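# Unplug the clipped cord from the power strip

## Task

Pull out the plug whose cord is held by the wire clip on the power strip, so the plug ends up away from that clip, and finish without either gripper holding any other loose object.

## Robot and tools

Robot: two arms, left_arm and right_arm, each with a two-finger parallel gripper and a fisheye wrist camera. Fixed cameras: cam_head_left and cam_head_right (a stereo pair on one bar), cam_high. Wrist cameras: cam_left_wrist, cam_right_wrist. All images are 672x504.

Frames. The scene frame has its origin at table-top height, midway between the nominal arm bases, +z up, +x out over the table, +y toward left_arm. Camera names do not match image sides. Measured bases: left_arm at (+0.017, +0.352, +0.047) m, right_arm at (+0.010, -0.372, +0.017) m, both turned only slightly about z. Each arm reports its end_effector_position (metres) and end_effector_quat_wxyz in its own base frame; fixed cameras and the table use the scene frame. That position is the point between the finger pads, roughly 1 cm short of the tips. The fingers point along the gripper's +z and close along its y. Reported poses can be off by a few centimetres, more at long reach.

The 14-number row. Every motion argument is one row of 14 numbers, each in [-1, 1], always covering both arms: dx, dy, dz, rx, ry, rz, opening for left_arm, then the same seven for right_arm. The first six of each arm are an offset, not a pose: they are measured from that arm's Hand target as it was when the action or move began, along that Hand target's own axes. Scale: 1.0 = 0.6 m for dx, dy, dz and 180 degrees for the rotation vector rx, ry, rz. Sending the same offset twice moves the arm twice. Six zeros re-command the current Hand target (useful to stop a push or to make the arm close a gap it settled short of). The opening is absolute: +1 fully open (0.094 m), -1 closed. A 0 there is a real command (half open), so to keep a gripper as it is, repeat its current value (see Tool commands in the result).

Tools.
execute_actions(actions, cameras): actions is a list of actions; each action is a table of up to 15 rows, one per 1/30 s step; a short table repeats its last row. Every row counts from the action's start pose, not the previous row. An empty list just returns state and images. cameras: list of names, ["all"], or [].
move(target, speed, blend, opening_speed, grip_force, blocking, cameras): straight-line paths for both grippers to the offset row in target, or through a list of up to 15 rows, all counted from the same starting Hand targets. speed is m/s, 0.002 to 2.9, default 0.25 (turns up to twice that in rad/s), one value or one per target. blend in metres rounds corners of a list (0 = stop at each). opening_speed: change per second on the -1..+1 scale, at least 0.2; use it to close gently. grip_force: newtons per pad, 10 to 50, one value or one per arm; it persists; lower values close slowly. blocking=false returns early while the move runs. Paths end together, take at least 0.5 s and are capped at 10 s; they do not avoid obstacles or the other arm. Faster moves lag and overshoot more and hit harder; targets set past a contact press harder. Avoid paths close to an arm's own base.
wait(seconds 0 to 10): lets the scene run, holding commands.
stop(): brakes a running move.
zoom_image(camera, region=[x0,y0,x1,y1] pixels, at most 504 each way): closer look at the latest image of that camera.
read_manual(section): licence texts only.
finished_scene(scene): ends the scene with its number; call nothing after it in that reply. The goal must hold with the robot idle.

Results. Each call returns per-arm state: end_effector_position/quat, Hand target (last commanded pose after clipping; next offsets start from it), Joint positions (the last is the finger opening in metres), Joint velocities (may read "within noise"), joint torques (include the arm's weight; joints 1 to 3 wrap at ±28 N m), grip_measured (opening on the -1..+1 scale), Tool commands, and for execute_actions some intermediate positions. move adds a move: line: done (at rest within 10 mm and 2 degrees), off_target, moving, held (a check withheld steps or the clearance check stopped it) or fault, plus limits such as paced (pose clipped) or held. Resting a few centimetres off target in free air is normal friction and weight, not proof of contact. Orientation commands are clipped to 40 degrees from the current one per step.

Gripping. grip_measured reads up to about 2.5 mm wide when empty and a few mm narrower than a hard part under full squeeze. Squeeze rises past first touch and jumps to the force limit about 0.06 below the touch reading. Release by commanding well above grip_measured.

Avoid: dropping things or letting go of moving parts, anything leaving the table, hard hits on fixed or heavy items, the arms, grippers or wrist cameras touching each other (the clearance check does not guard those), strain on a wrist camera cable, and gripping the other arm's fingers. Long loads, stretched poses or pushing into unreachable targets heat motors: MOTOR HOT appears at 75 °C, a fault folds the arm at 90 °C and it collapses at 100 °C. A loose object may occasionally be nudged by an outside push.

Each tool is called after "Emit:" in YAML: its name, and indented under it one key for each argument.

## Session

Emit:
execute_actions:
  actions: []

Emit:
zoom_image:
  camera: "cam_head_right"
  region: [180, 120, 500, 440]

Emit:
zoom_image:
  camera: "cam_high"
  region: [150, 80, 520, 440]

Scene clock: 0.00 s.
left_arm: end_effector_position=(+0.3927, +0.0363, +0.0936) grip_measured=+1.000 end_effector_quat_wxyz=(+0.578, -0.084, +0.811, +0.029) | right_arm: end_effector_position=(+0.4001, -0.0028, +0.1330) grip_measured=+1.000 end_effector_quat_wxyz=(+0.635, +0.045, +0.767, -0.083)
Joint positions: left_arm=[0.041 1.543 0.348 0.857 -0.107 -0.09 0.094] | right_arm=[0.13 1.532 0.354 0.987 0.314 -0.012 0.094]
Joint velocities: within noise
Joint torques (N m): no reading
Heat: left arm: 31 °C; right arm: 32 °C.
Hand target: left_arm +0.3961, +0.0366, +0.1022; +0.588, -0.084, +0.804, +0.029 | right_arm +0.4013, -0.0029, +0.1369; +0.638, +0.047, +0.764, -0.083
Tool commands: left_gripper/opening=+1.0 right_gripper/opening=+1.0
camera_calibration:
cam_left_wrist: T_world_to_cam=[[0.236325, -0.965963, 0.105192, -0.0656366], [-0.824102, -0.25661, -0.504983, 0.389167], [0.514788, 0.0326514, -0.856695, -0.0152578], [0, 0, 0, 1]] pos_world=[0.344079, 0.0369596, 0.190356]
cam_right_wrist: T_world_to_cam=[[-0.121592, -0.983664, 0.132742, 0.0305472], [-0.782203, 0.0126318, -0.622896, 0.404453], [0.611044, -0.17957, -0.770961, -0.040164], [0, 0, 0, 1]] pos_world=[0.34462, 0.017727, 0.216912]

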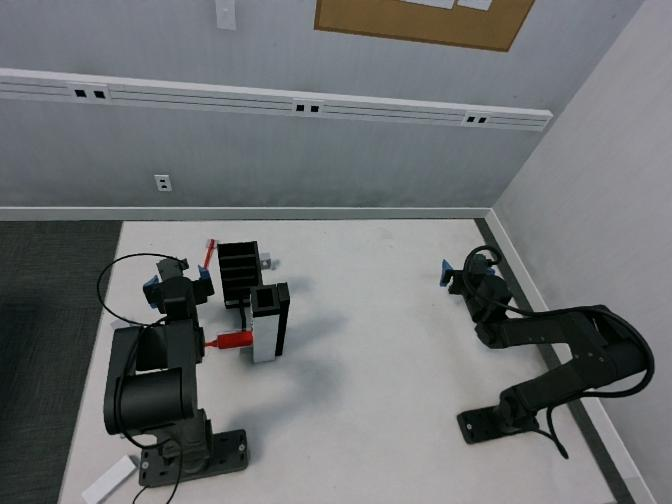

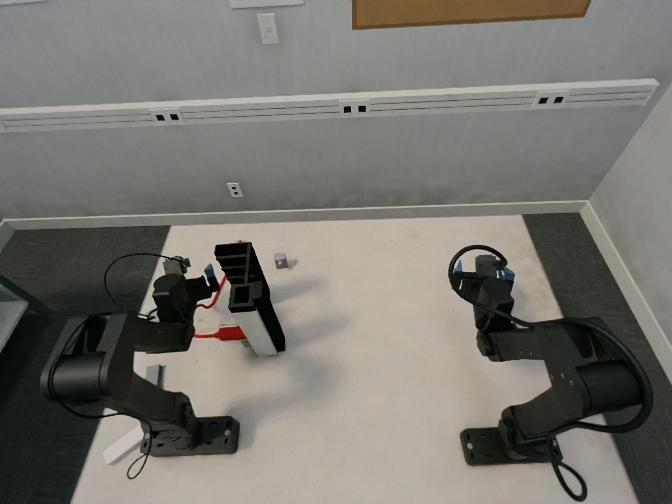

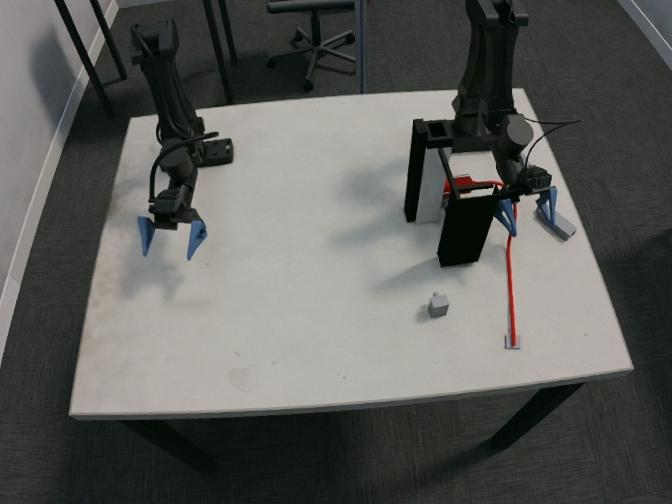

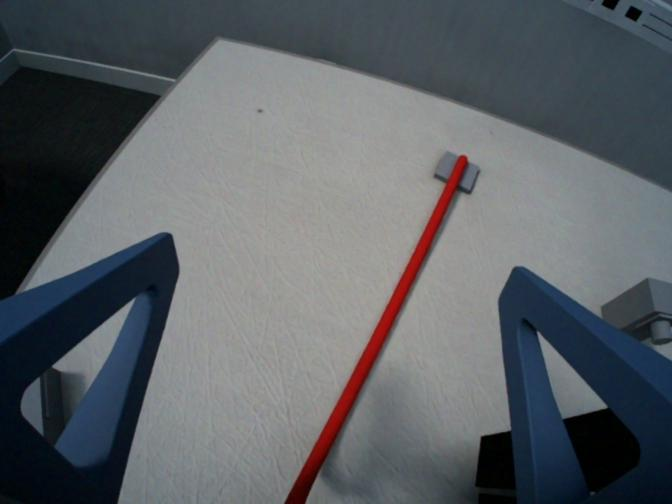

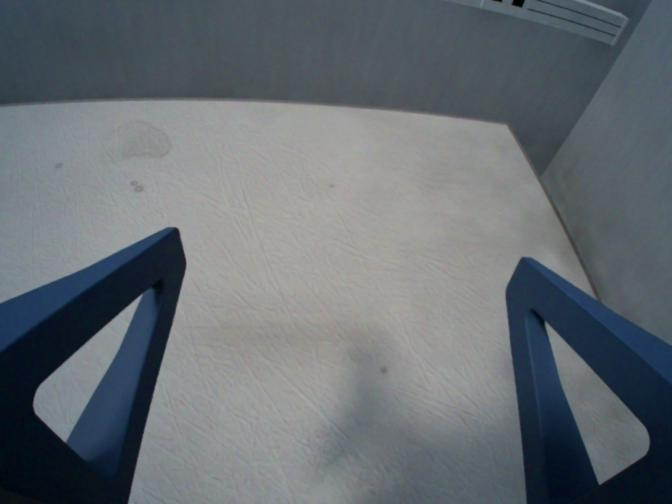

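Scaled by 1.575 from the camera's 672x504 image, which has a finer 960x720 frame.

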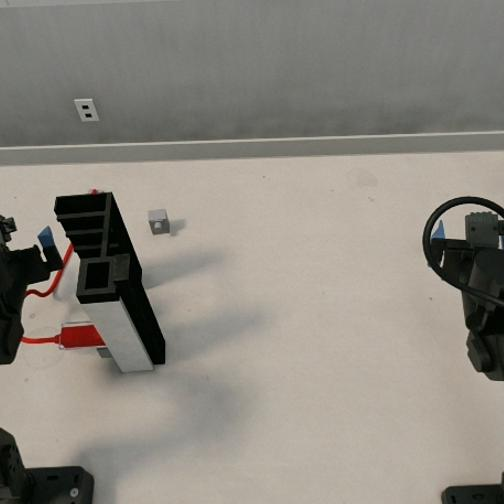

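Scaled by 1.362 from the camera's 672x504 image, which has a finer 960x720 frame.

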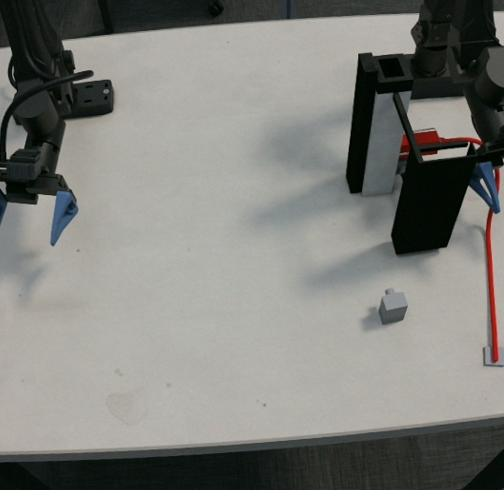

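Emit:
zoom_image:
  camera: "cam_head_right"
  region: [190, 270, 300, 370]

Emit:
zoom_image:
  camera: "cam_high"
  region: [400, 105, 510, 230]

Emit:
zoom_image:
  camera: "cam_head_left"
  region: [200, 270, 310, 370]

Scaled by 4.582 from the camera's 672x504 image, which has a finer 960x720 frame.

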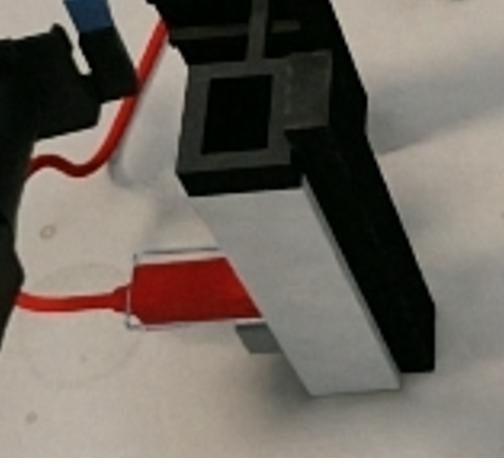

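Scaled by 4.032 from the camera's 672x504 image, which has a finer 960x720 frame.

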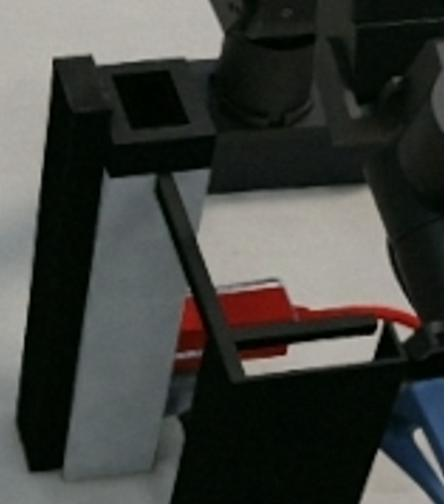

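Scaled by 4.582 from the camera's 672x504 image, which has a finer 960x720 frame.

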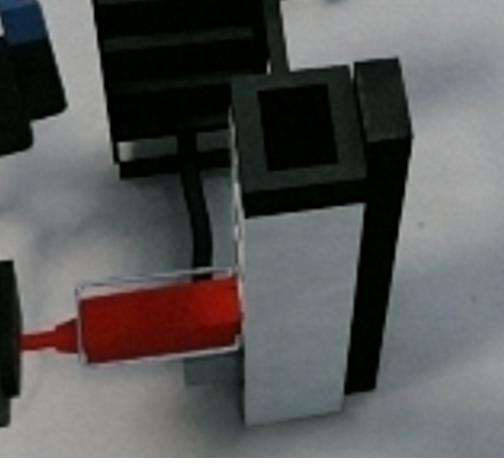

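Emit:
move:
  target: [0.1152, 0.0048, -0.3325, 0.2392, 0.3104, -0.2699, -0.67, 0, 0, 0, 0, 0, 0, 1.0]
  speed: 0.45
  cameras: ["cam_left_wrist", "cam_head_left"]

Scene clock: 222.97 s.
left_arm: end_effector_position=(+0.1828, -0.0025, +0.0938) grip_measured=-0.667 end_effector_quat_wxyz=(+0.104, -0.188, +0.828, -0.519) | right_arm: end_effector_position=(+0.4001, -0.0028, +0.1330) grip_measured=+1.000 end_effector_quat_wxyz=(+0.635, +0.045, +0.767, -0.083)
Joint positions: left_arm=[0.889 1.634 0.72 -1.4 0.93 0.828 0.016] | right_arm=[0.13 1.532 0.354 0.987 0.314 -0.012 0.094]
Joint torques (N m): left_arm=[0.66 -2.47 5.53 -1.15 0.34 0.18] | right_arm=[-0.01 -5.7 7.16 2.04 0.07 -0.03]
Heat: left arm: 36 °C; right arm: 39 °C.
Hand target: left_arm +0.1876, +0.0033, +0.0974; +0.115, -0.184, +0.828, -0.518 | right_arm +0.4013, -0.0029, +0.1369; +0.638, +0.047, +0.764, -0.083
Off the commanded pose: left_arm 0.008 m, 1 deg | right_arm 0.004 m, 1 deg.
move: done
camera_calibration:
cam_left_wrist: T_world_to_cam=[[0.287285, -0.395786, 0.872251, -0.133357], [-0.911023, 0.168328, 0.376434, 0.140651], [-0.295811, -0.902784, -0.312212, 0.189072], [0, 0, 0, 1]] pos_world=[0.222377, 0.0942347, 0.122405]
Images, in order (width x height): cam_head_left 672x504, cam_left_wrist 672x504.

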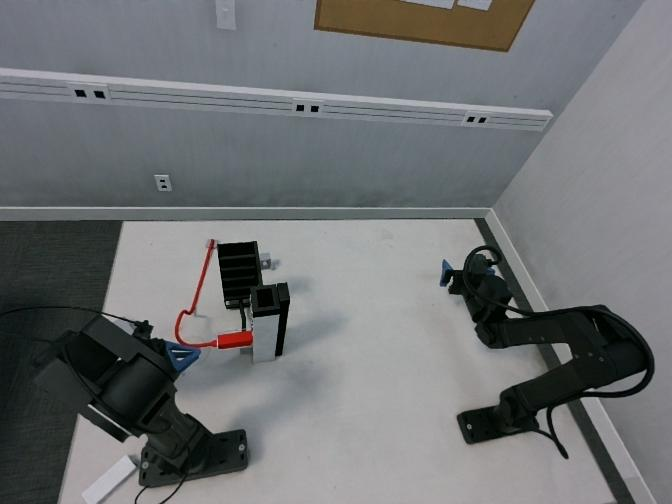

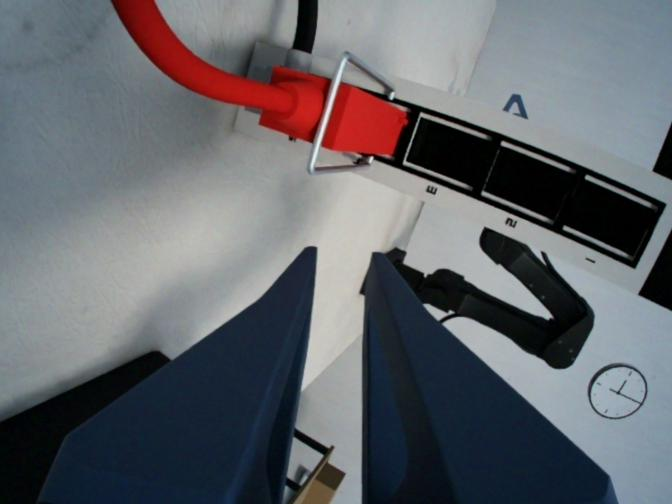

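Emit:
move:
  target:
    - [0.0096, 0.0150, 0.0579, 0, 0, 0, -0.67, 0, 0, 0, 0, 0, 0, 1.0]
    - [0.0096, 0.0150, 0.1029, 0, 0, 0, -0.67, 0, 0, 0, 0, 0, 0, 1.0]
  speed: [0.2, 0.1]
  blend: [0.004, 0]
  cameras: ["cam_left_wrist"]

Scene clock: 249.67 s.
left_arm: end_effector_position=(+0.2019, -0.0435, +0.0585) grip_measured=-0.667 end_effector_quat_wxyz=(+0.099, -0.191, +0.831, -0.513) | right_arm: end_effector_position=(+0.4001, -0.0028, +0.1330) grip_measured=+1.000 end_effector_quat_wxyz=(+0.635, +0.045, +0.767, -0.083)
Joint positions: left_arm=[0.642 1.576 0.551 -0.959 1.053 0.431 0.016] | right_arm=[0.13 1.532 0.354 0.987 0.314 -0.012 0.094]
Joint torques (N m): left_arm=[-0.5 -4.22 2.81 -0.34 0.64 0.04] | right_arm=[-0.01 -5.71 7.16 2.05 0.07 -0.05]
Heat: left arm: 35 °C; right arm: 40 °C.
Hand target: left_arm +0.2043, -0.0458, +0.0622; +0.115, -0.184, +0.828, -0.517 | right_arm +0.4013, -0.0029, +0.1369; +0.638, +0.047, +0.764, -0.083
Off the commanded pose: left_arm 0.005 m, 2 deg | right_arm 0.004 m, 1 deg.
move: done
camera_calibration:
cam_left_wrist: T_world_to_cam=[[0.299793, -0.404212, 0.864139, -0.126673], [-0.905329, 0.165096, 0.391308, 0.175966], [-0.300838, -0.899642, -0.316451, 0.148022], [0, 0, 0, 1]] pos_world=[0.241814, 0.0529124, 0.0874473]
Images, in order (width x height): cam_left_wrist 672x504.

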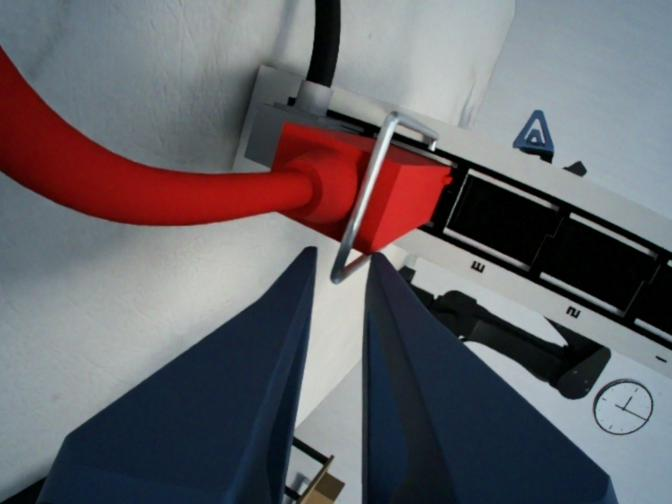

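Emit:
move:
  target:
    - [0, 0, 0, 0, 0, 0, -1, 0, 0, 0, 0, 0, 0, 1.0]
    - [0.0029, -0.0354, -0.0092, -0.0773, -0.0137, 0.0281, -1, 0, 0, 0, 0, 0, 0, 1.0]
    - [0.0092, -0.0715, -0.0095, -0.1545, -0.0274, 0.0561, -1, 0, 0, 0, 0, 0, 0, 1.0]
    - [0.0185, -0.1059, -0.0007, -0.2318, -0.0411, 0.0842, -1, 0, 0, 0, 0, 0, 0, 1.0]
    - [0.0260, -0.1267, 0.0098, -0.2833, -0.0502, 0.1029, -0.67, 0, 0, 0, 0, 0, 0, 1.0]
    - [0.0483, -0.1880, -0.0420, -0.2833, -0.0502, 0.1029, -0.67, 0, 0, 0, 0, 0, 0, 1.0]
    - [-0.0502, -0.1313, -0.0837, -0.2436, -0.0684, -0.2485, -0.67, 0, 0, 0, 0, 0, 0, 1.0]
    - [-0.0405, -0.0263, -0.0160, -0.2092, -0.0723, -0.3967, -0.1, 0, 0, 0, 0, 0, 0, 1.0]
  speed: [0.3, 0.3, 0.3, 0.3, 0.3, 0.2, 0.5, 0.5]
  blend: [0, 0.006, 0.006, 0.006, 0, 0.02, 0.03, 0]
  opening_speed: 0.8
  cameras: ["cam_left_wrist"]

Scene clock: 275.43 s.
left_arm: end_effector_position=(+0.2278, -0.0322, +0.0833) grip_measured=-0.103 end_effector_quat_wxyz=(+0.172, +0.698, -0.670, +0.186) | right_arm: end_effector_position=(+0.4001, -0.0028, +0.1330) grip_measured=+1.000 end_effector_quat_wxyz=(+0.635, +0.045, +0.767, -0.083)
Joint positions: left_arm=[0.243 1.476 0.949 -1.147 0.504 -1.343 0.042] | right_arm=[0.13 1.532 0.354 0.987 0.314 -0.012 0.094]
Joint torques (N m): left_arm=[0.28 -3.45 3.97 0.04 0.3 -0.09] | right_arm=[0.02 -5.67 7.16 2.04 0.05 -0.05]
Heat: left arm: 33 °C; right arm: 41 °C.
Hand target: left_arm +0.2256, -0.0340, +0.0806; +0.177, +0.701, -0.665, +0.189 | right_arm +0.4013, -0.0029, +0.1369; +0.638, +0.047, +0.764, -0.083
Off the commanded pose: left_arm 0.004 m, 1 deg | right_arm 0.004 m, 1 deg.
move: done
camera_calibration:
cam_left_wrist: T_world_to_cam=[[0.993964, 0.08648, -0.0675001, -0.216059], [0.0936757, -0.348832, 0.932492, -0.101283], [0.0570957, -0.933187, -0.354828, 0.0943785], [0, 0, 0, 1]] pos_world=[0.218855, 0.0714268, 0.113349]
Images, in order (width x height): cam_left_wrist 672x504.

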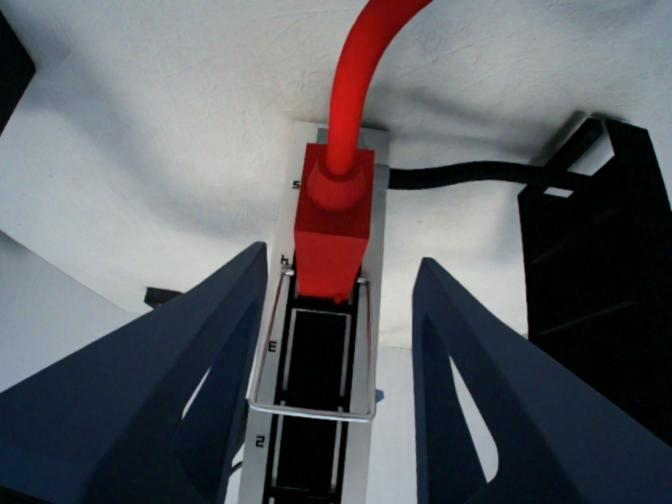

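Emit:
move:
  target:
    - [0, 0.0049, 0.075, 0, 0, 0, -0.1, 0, 0, 0, 0, 0, 0, 1.0]
    - [0, 0.0049, 0.075, 0, 0, 0, -0.7, 0, 0, 0, 0, 0, 0, 1.0]
    - [-0.1732, 0.0049, -0.0254, 0, 0, 0, -0.7, 0, 0, 0, 0, 0, 0, 1.0]
    - [-0.2282, 0.0049, 0.0698, 0, 0, 0, -0.7, 0, 0, 0, 0, 0, 0, 1.0]
    - [-0.2448, 0.0049, 0.0987, 0, 0, 0, -0.7, 0, 0, 0, 0, 0, 0, 1.0]
  speed: [0.12, 0.12, 0.12, 0.25, 0.03]
  blend: [0, 0, 0.02, 0.01, 0]
  opening_speed: 0.5
  cameras: ["cam_left_wrist", "cam_head_left"]

Scene clock: 331.37 s.
left_arm: end_effector_position=(+0.2202, +0.0622, -0.0290) grip_measured=-0.486 end_effector_quat_wxyz=(+0.181, +0.698, -0.664, +0.196) | right_arm: end_effector_position=(+0.4001, -0.0028, +0.1330) grip_measured=+1.000 end_effector_quat_wxyz=(+0.635, +0.045, +0.767, -0.083)
Joint positions: left_arm=[0.621 1.898 0.886 -0.865 0.451 -0.929 0.024] | right_arm=[0.13 1.532 0.354 0.987 0.314 -0.012 0.094]
Joint torques (N m): left_arm=[0.12 -2.99 1.91 0.21 0.02 -0.08] | right_arm=[-0.01 -5.68 7.17 2.04 0.05 -0.04]
Heat: left arm: 32 °C; right arm: 42 °C.
Hand target: left_arm +0.2178, +0.0633, -0.0441; +0.177, +0.701, -0.665, +0.188 | right_arm +0.4013, -0.0029, +0.1369; +0.638, +0.047, +0.764, -0.083
Off the commanded pose: left_arm 0.015 m, 1 deg | right_arm 0.004 m, 1 deg.
move: off_target (left_arm)
camera_calibration:
cam_left_wrist: T_world_to_cam=[[0.993214, 0.0926643, -0.0702786, -0.224611], [0.0967811, -0.323451, 0.941283, 0.0350343], [0.0644916, -0.941697, -0.330224, 0.142672], [0, 0, 0, 1]] pos_world=[0.210495, 0.166499, -0.0016488]
Images, in order (width x height): cam_head_left 672x504, cam_left_wrist 672x504.

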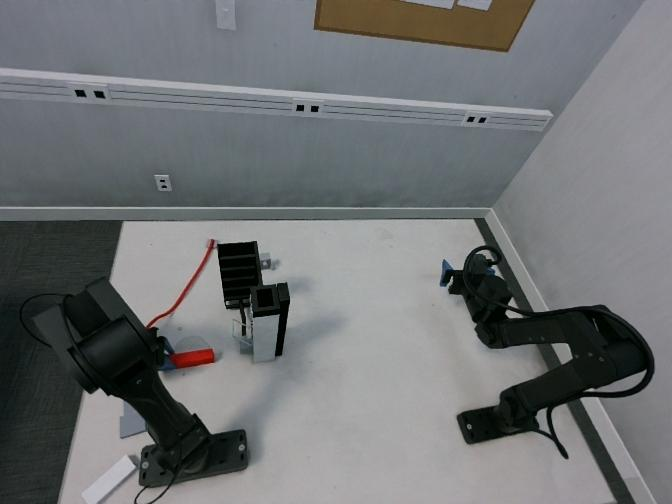

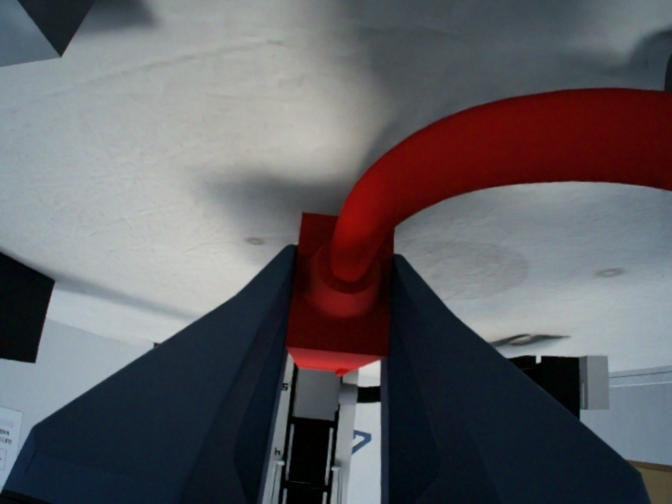

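Emit:
move:
  target:
    - [0.00875, 0, -0.01516, 0, 0, 0, -0.7, 0, 0, 0, 0, 0, 0, 1.0]
    - [0.00875, 0, -0.01516, 0, 0, 0, -0.1, 0, 0, 0, 0, 0, 0, 1.0]
    - [0.00875, 0, -0.1152, 0, 0, 0, -0.1, 0, 0, 0, 0, 0, 0, 1.0]
    - [0.00875, 0, -0.2152, 0, 0, 0, -0.1, 0, 0, 0, 0, 0, 0, 1.0]
  speed: [0.03, 0.03, 0.06, 0.15]
  blend: [0, 0, 0.01, 0]
  opening_speed: 0.6
  cameras: ["cam_left_wrist", "cam_head_left"]

Scene clock: 351.97 s.
left_arm: end_effector_position=(+0.2110, +0.1172, +0.0597) grip_measured=-0.102 end_effector_quat_wxyz=(+0.196, +0.702, -0.658, +0.190) | right_arm: end_effector_position=(+0.4001, -0.0028, +0.1330) grip_measured=+1.000 end_effector_quat_wxyz=(+0.635, +0.045, +0.767, -0.083)
Joint positions: left_arm=[0.788 1.848 1.222 -1.351 0.386 -0.766 0.042] | right_arm=[0.13 1.532 0.354 0.987 0.314 -0.012 0.094]
Joint torques (N m): left_arm=[0.38 -7.39 6.67 -0.78 0.07 0.06] | right_arm=[0.02 -5.72 7.15 2.04 0.06 -0.04]
Heat: left arm: 32 °C; right arm: 42 °C.
Hand target: left_arm +0.2143, +0.1232, +0.0703; +0.178, +0.701, -0.665, +0.188 | right_arm +0.4013, -0.0029, +0.1369; +0.638, +0.047, +0.764, -0.083
Off the commanded pose: left_arm 0.013 m, 2 deg | right_arm 0.004 m, 1 deg.
move: off_target (left_arm)
camera_calibration:
cam_left_wrist: T_world_to_cam=[[0.990054, 0.0961181, -0.102738, -0.212055], [0.127815, -0.30931, 0.942333, -0.0380338], [0.0587972, -0.946091, -0.318519, 0.225473], [0, 0, 0, 1]] pos_world=[0.20155, 0.221937, 0.0858718]
Images, in order (width x height): cam_head_left 672x504, cam_left_wrist 672x504.

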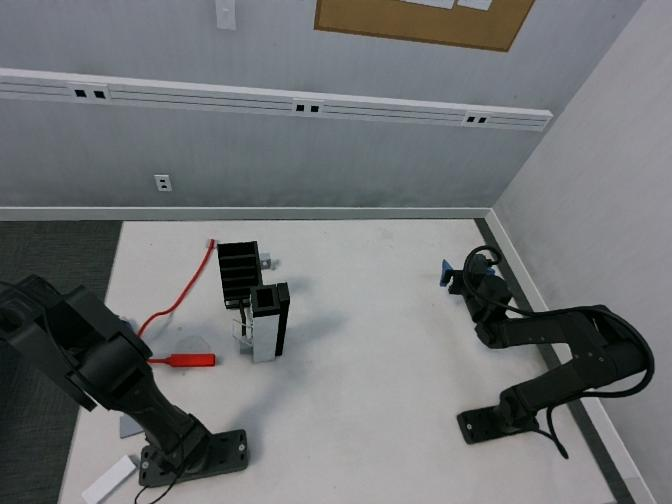

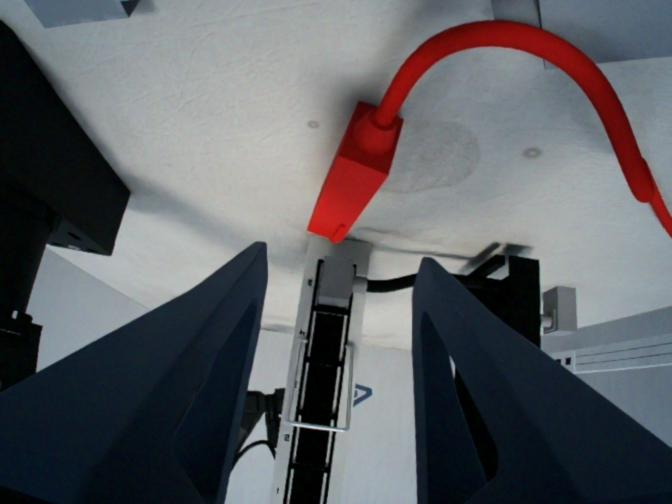

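Emit:
finished_scene:
  scene: 2

The scene is finished: the task was done.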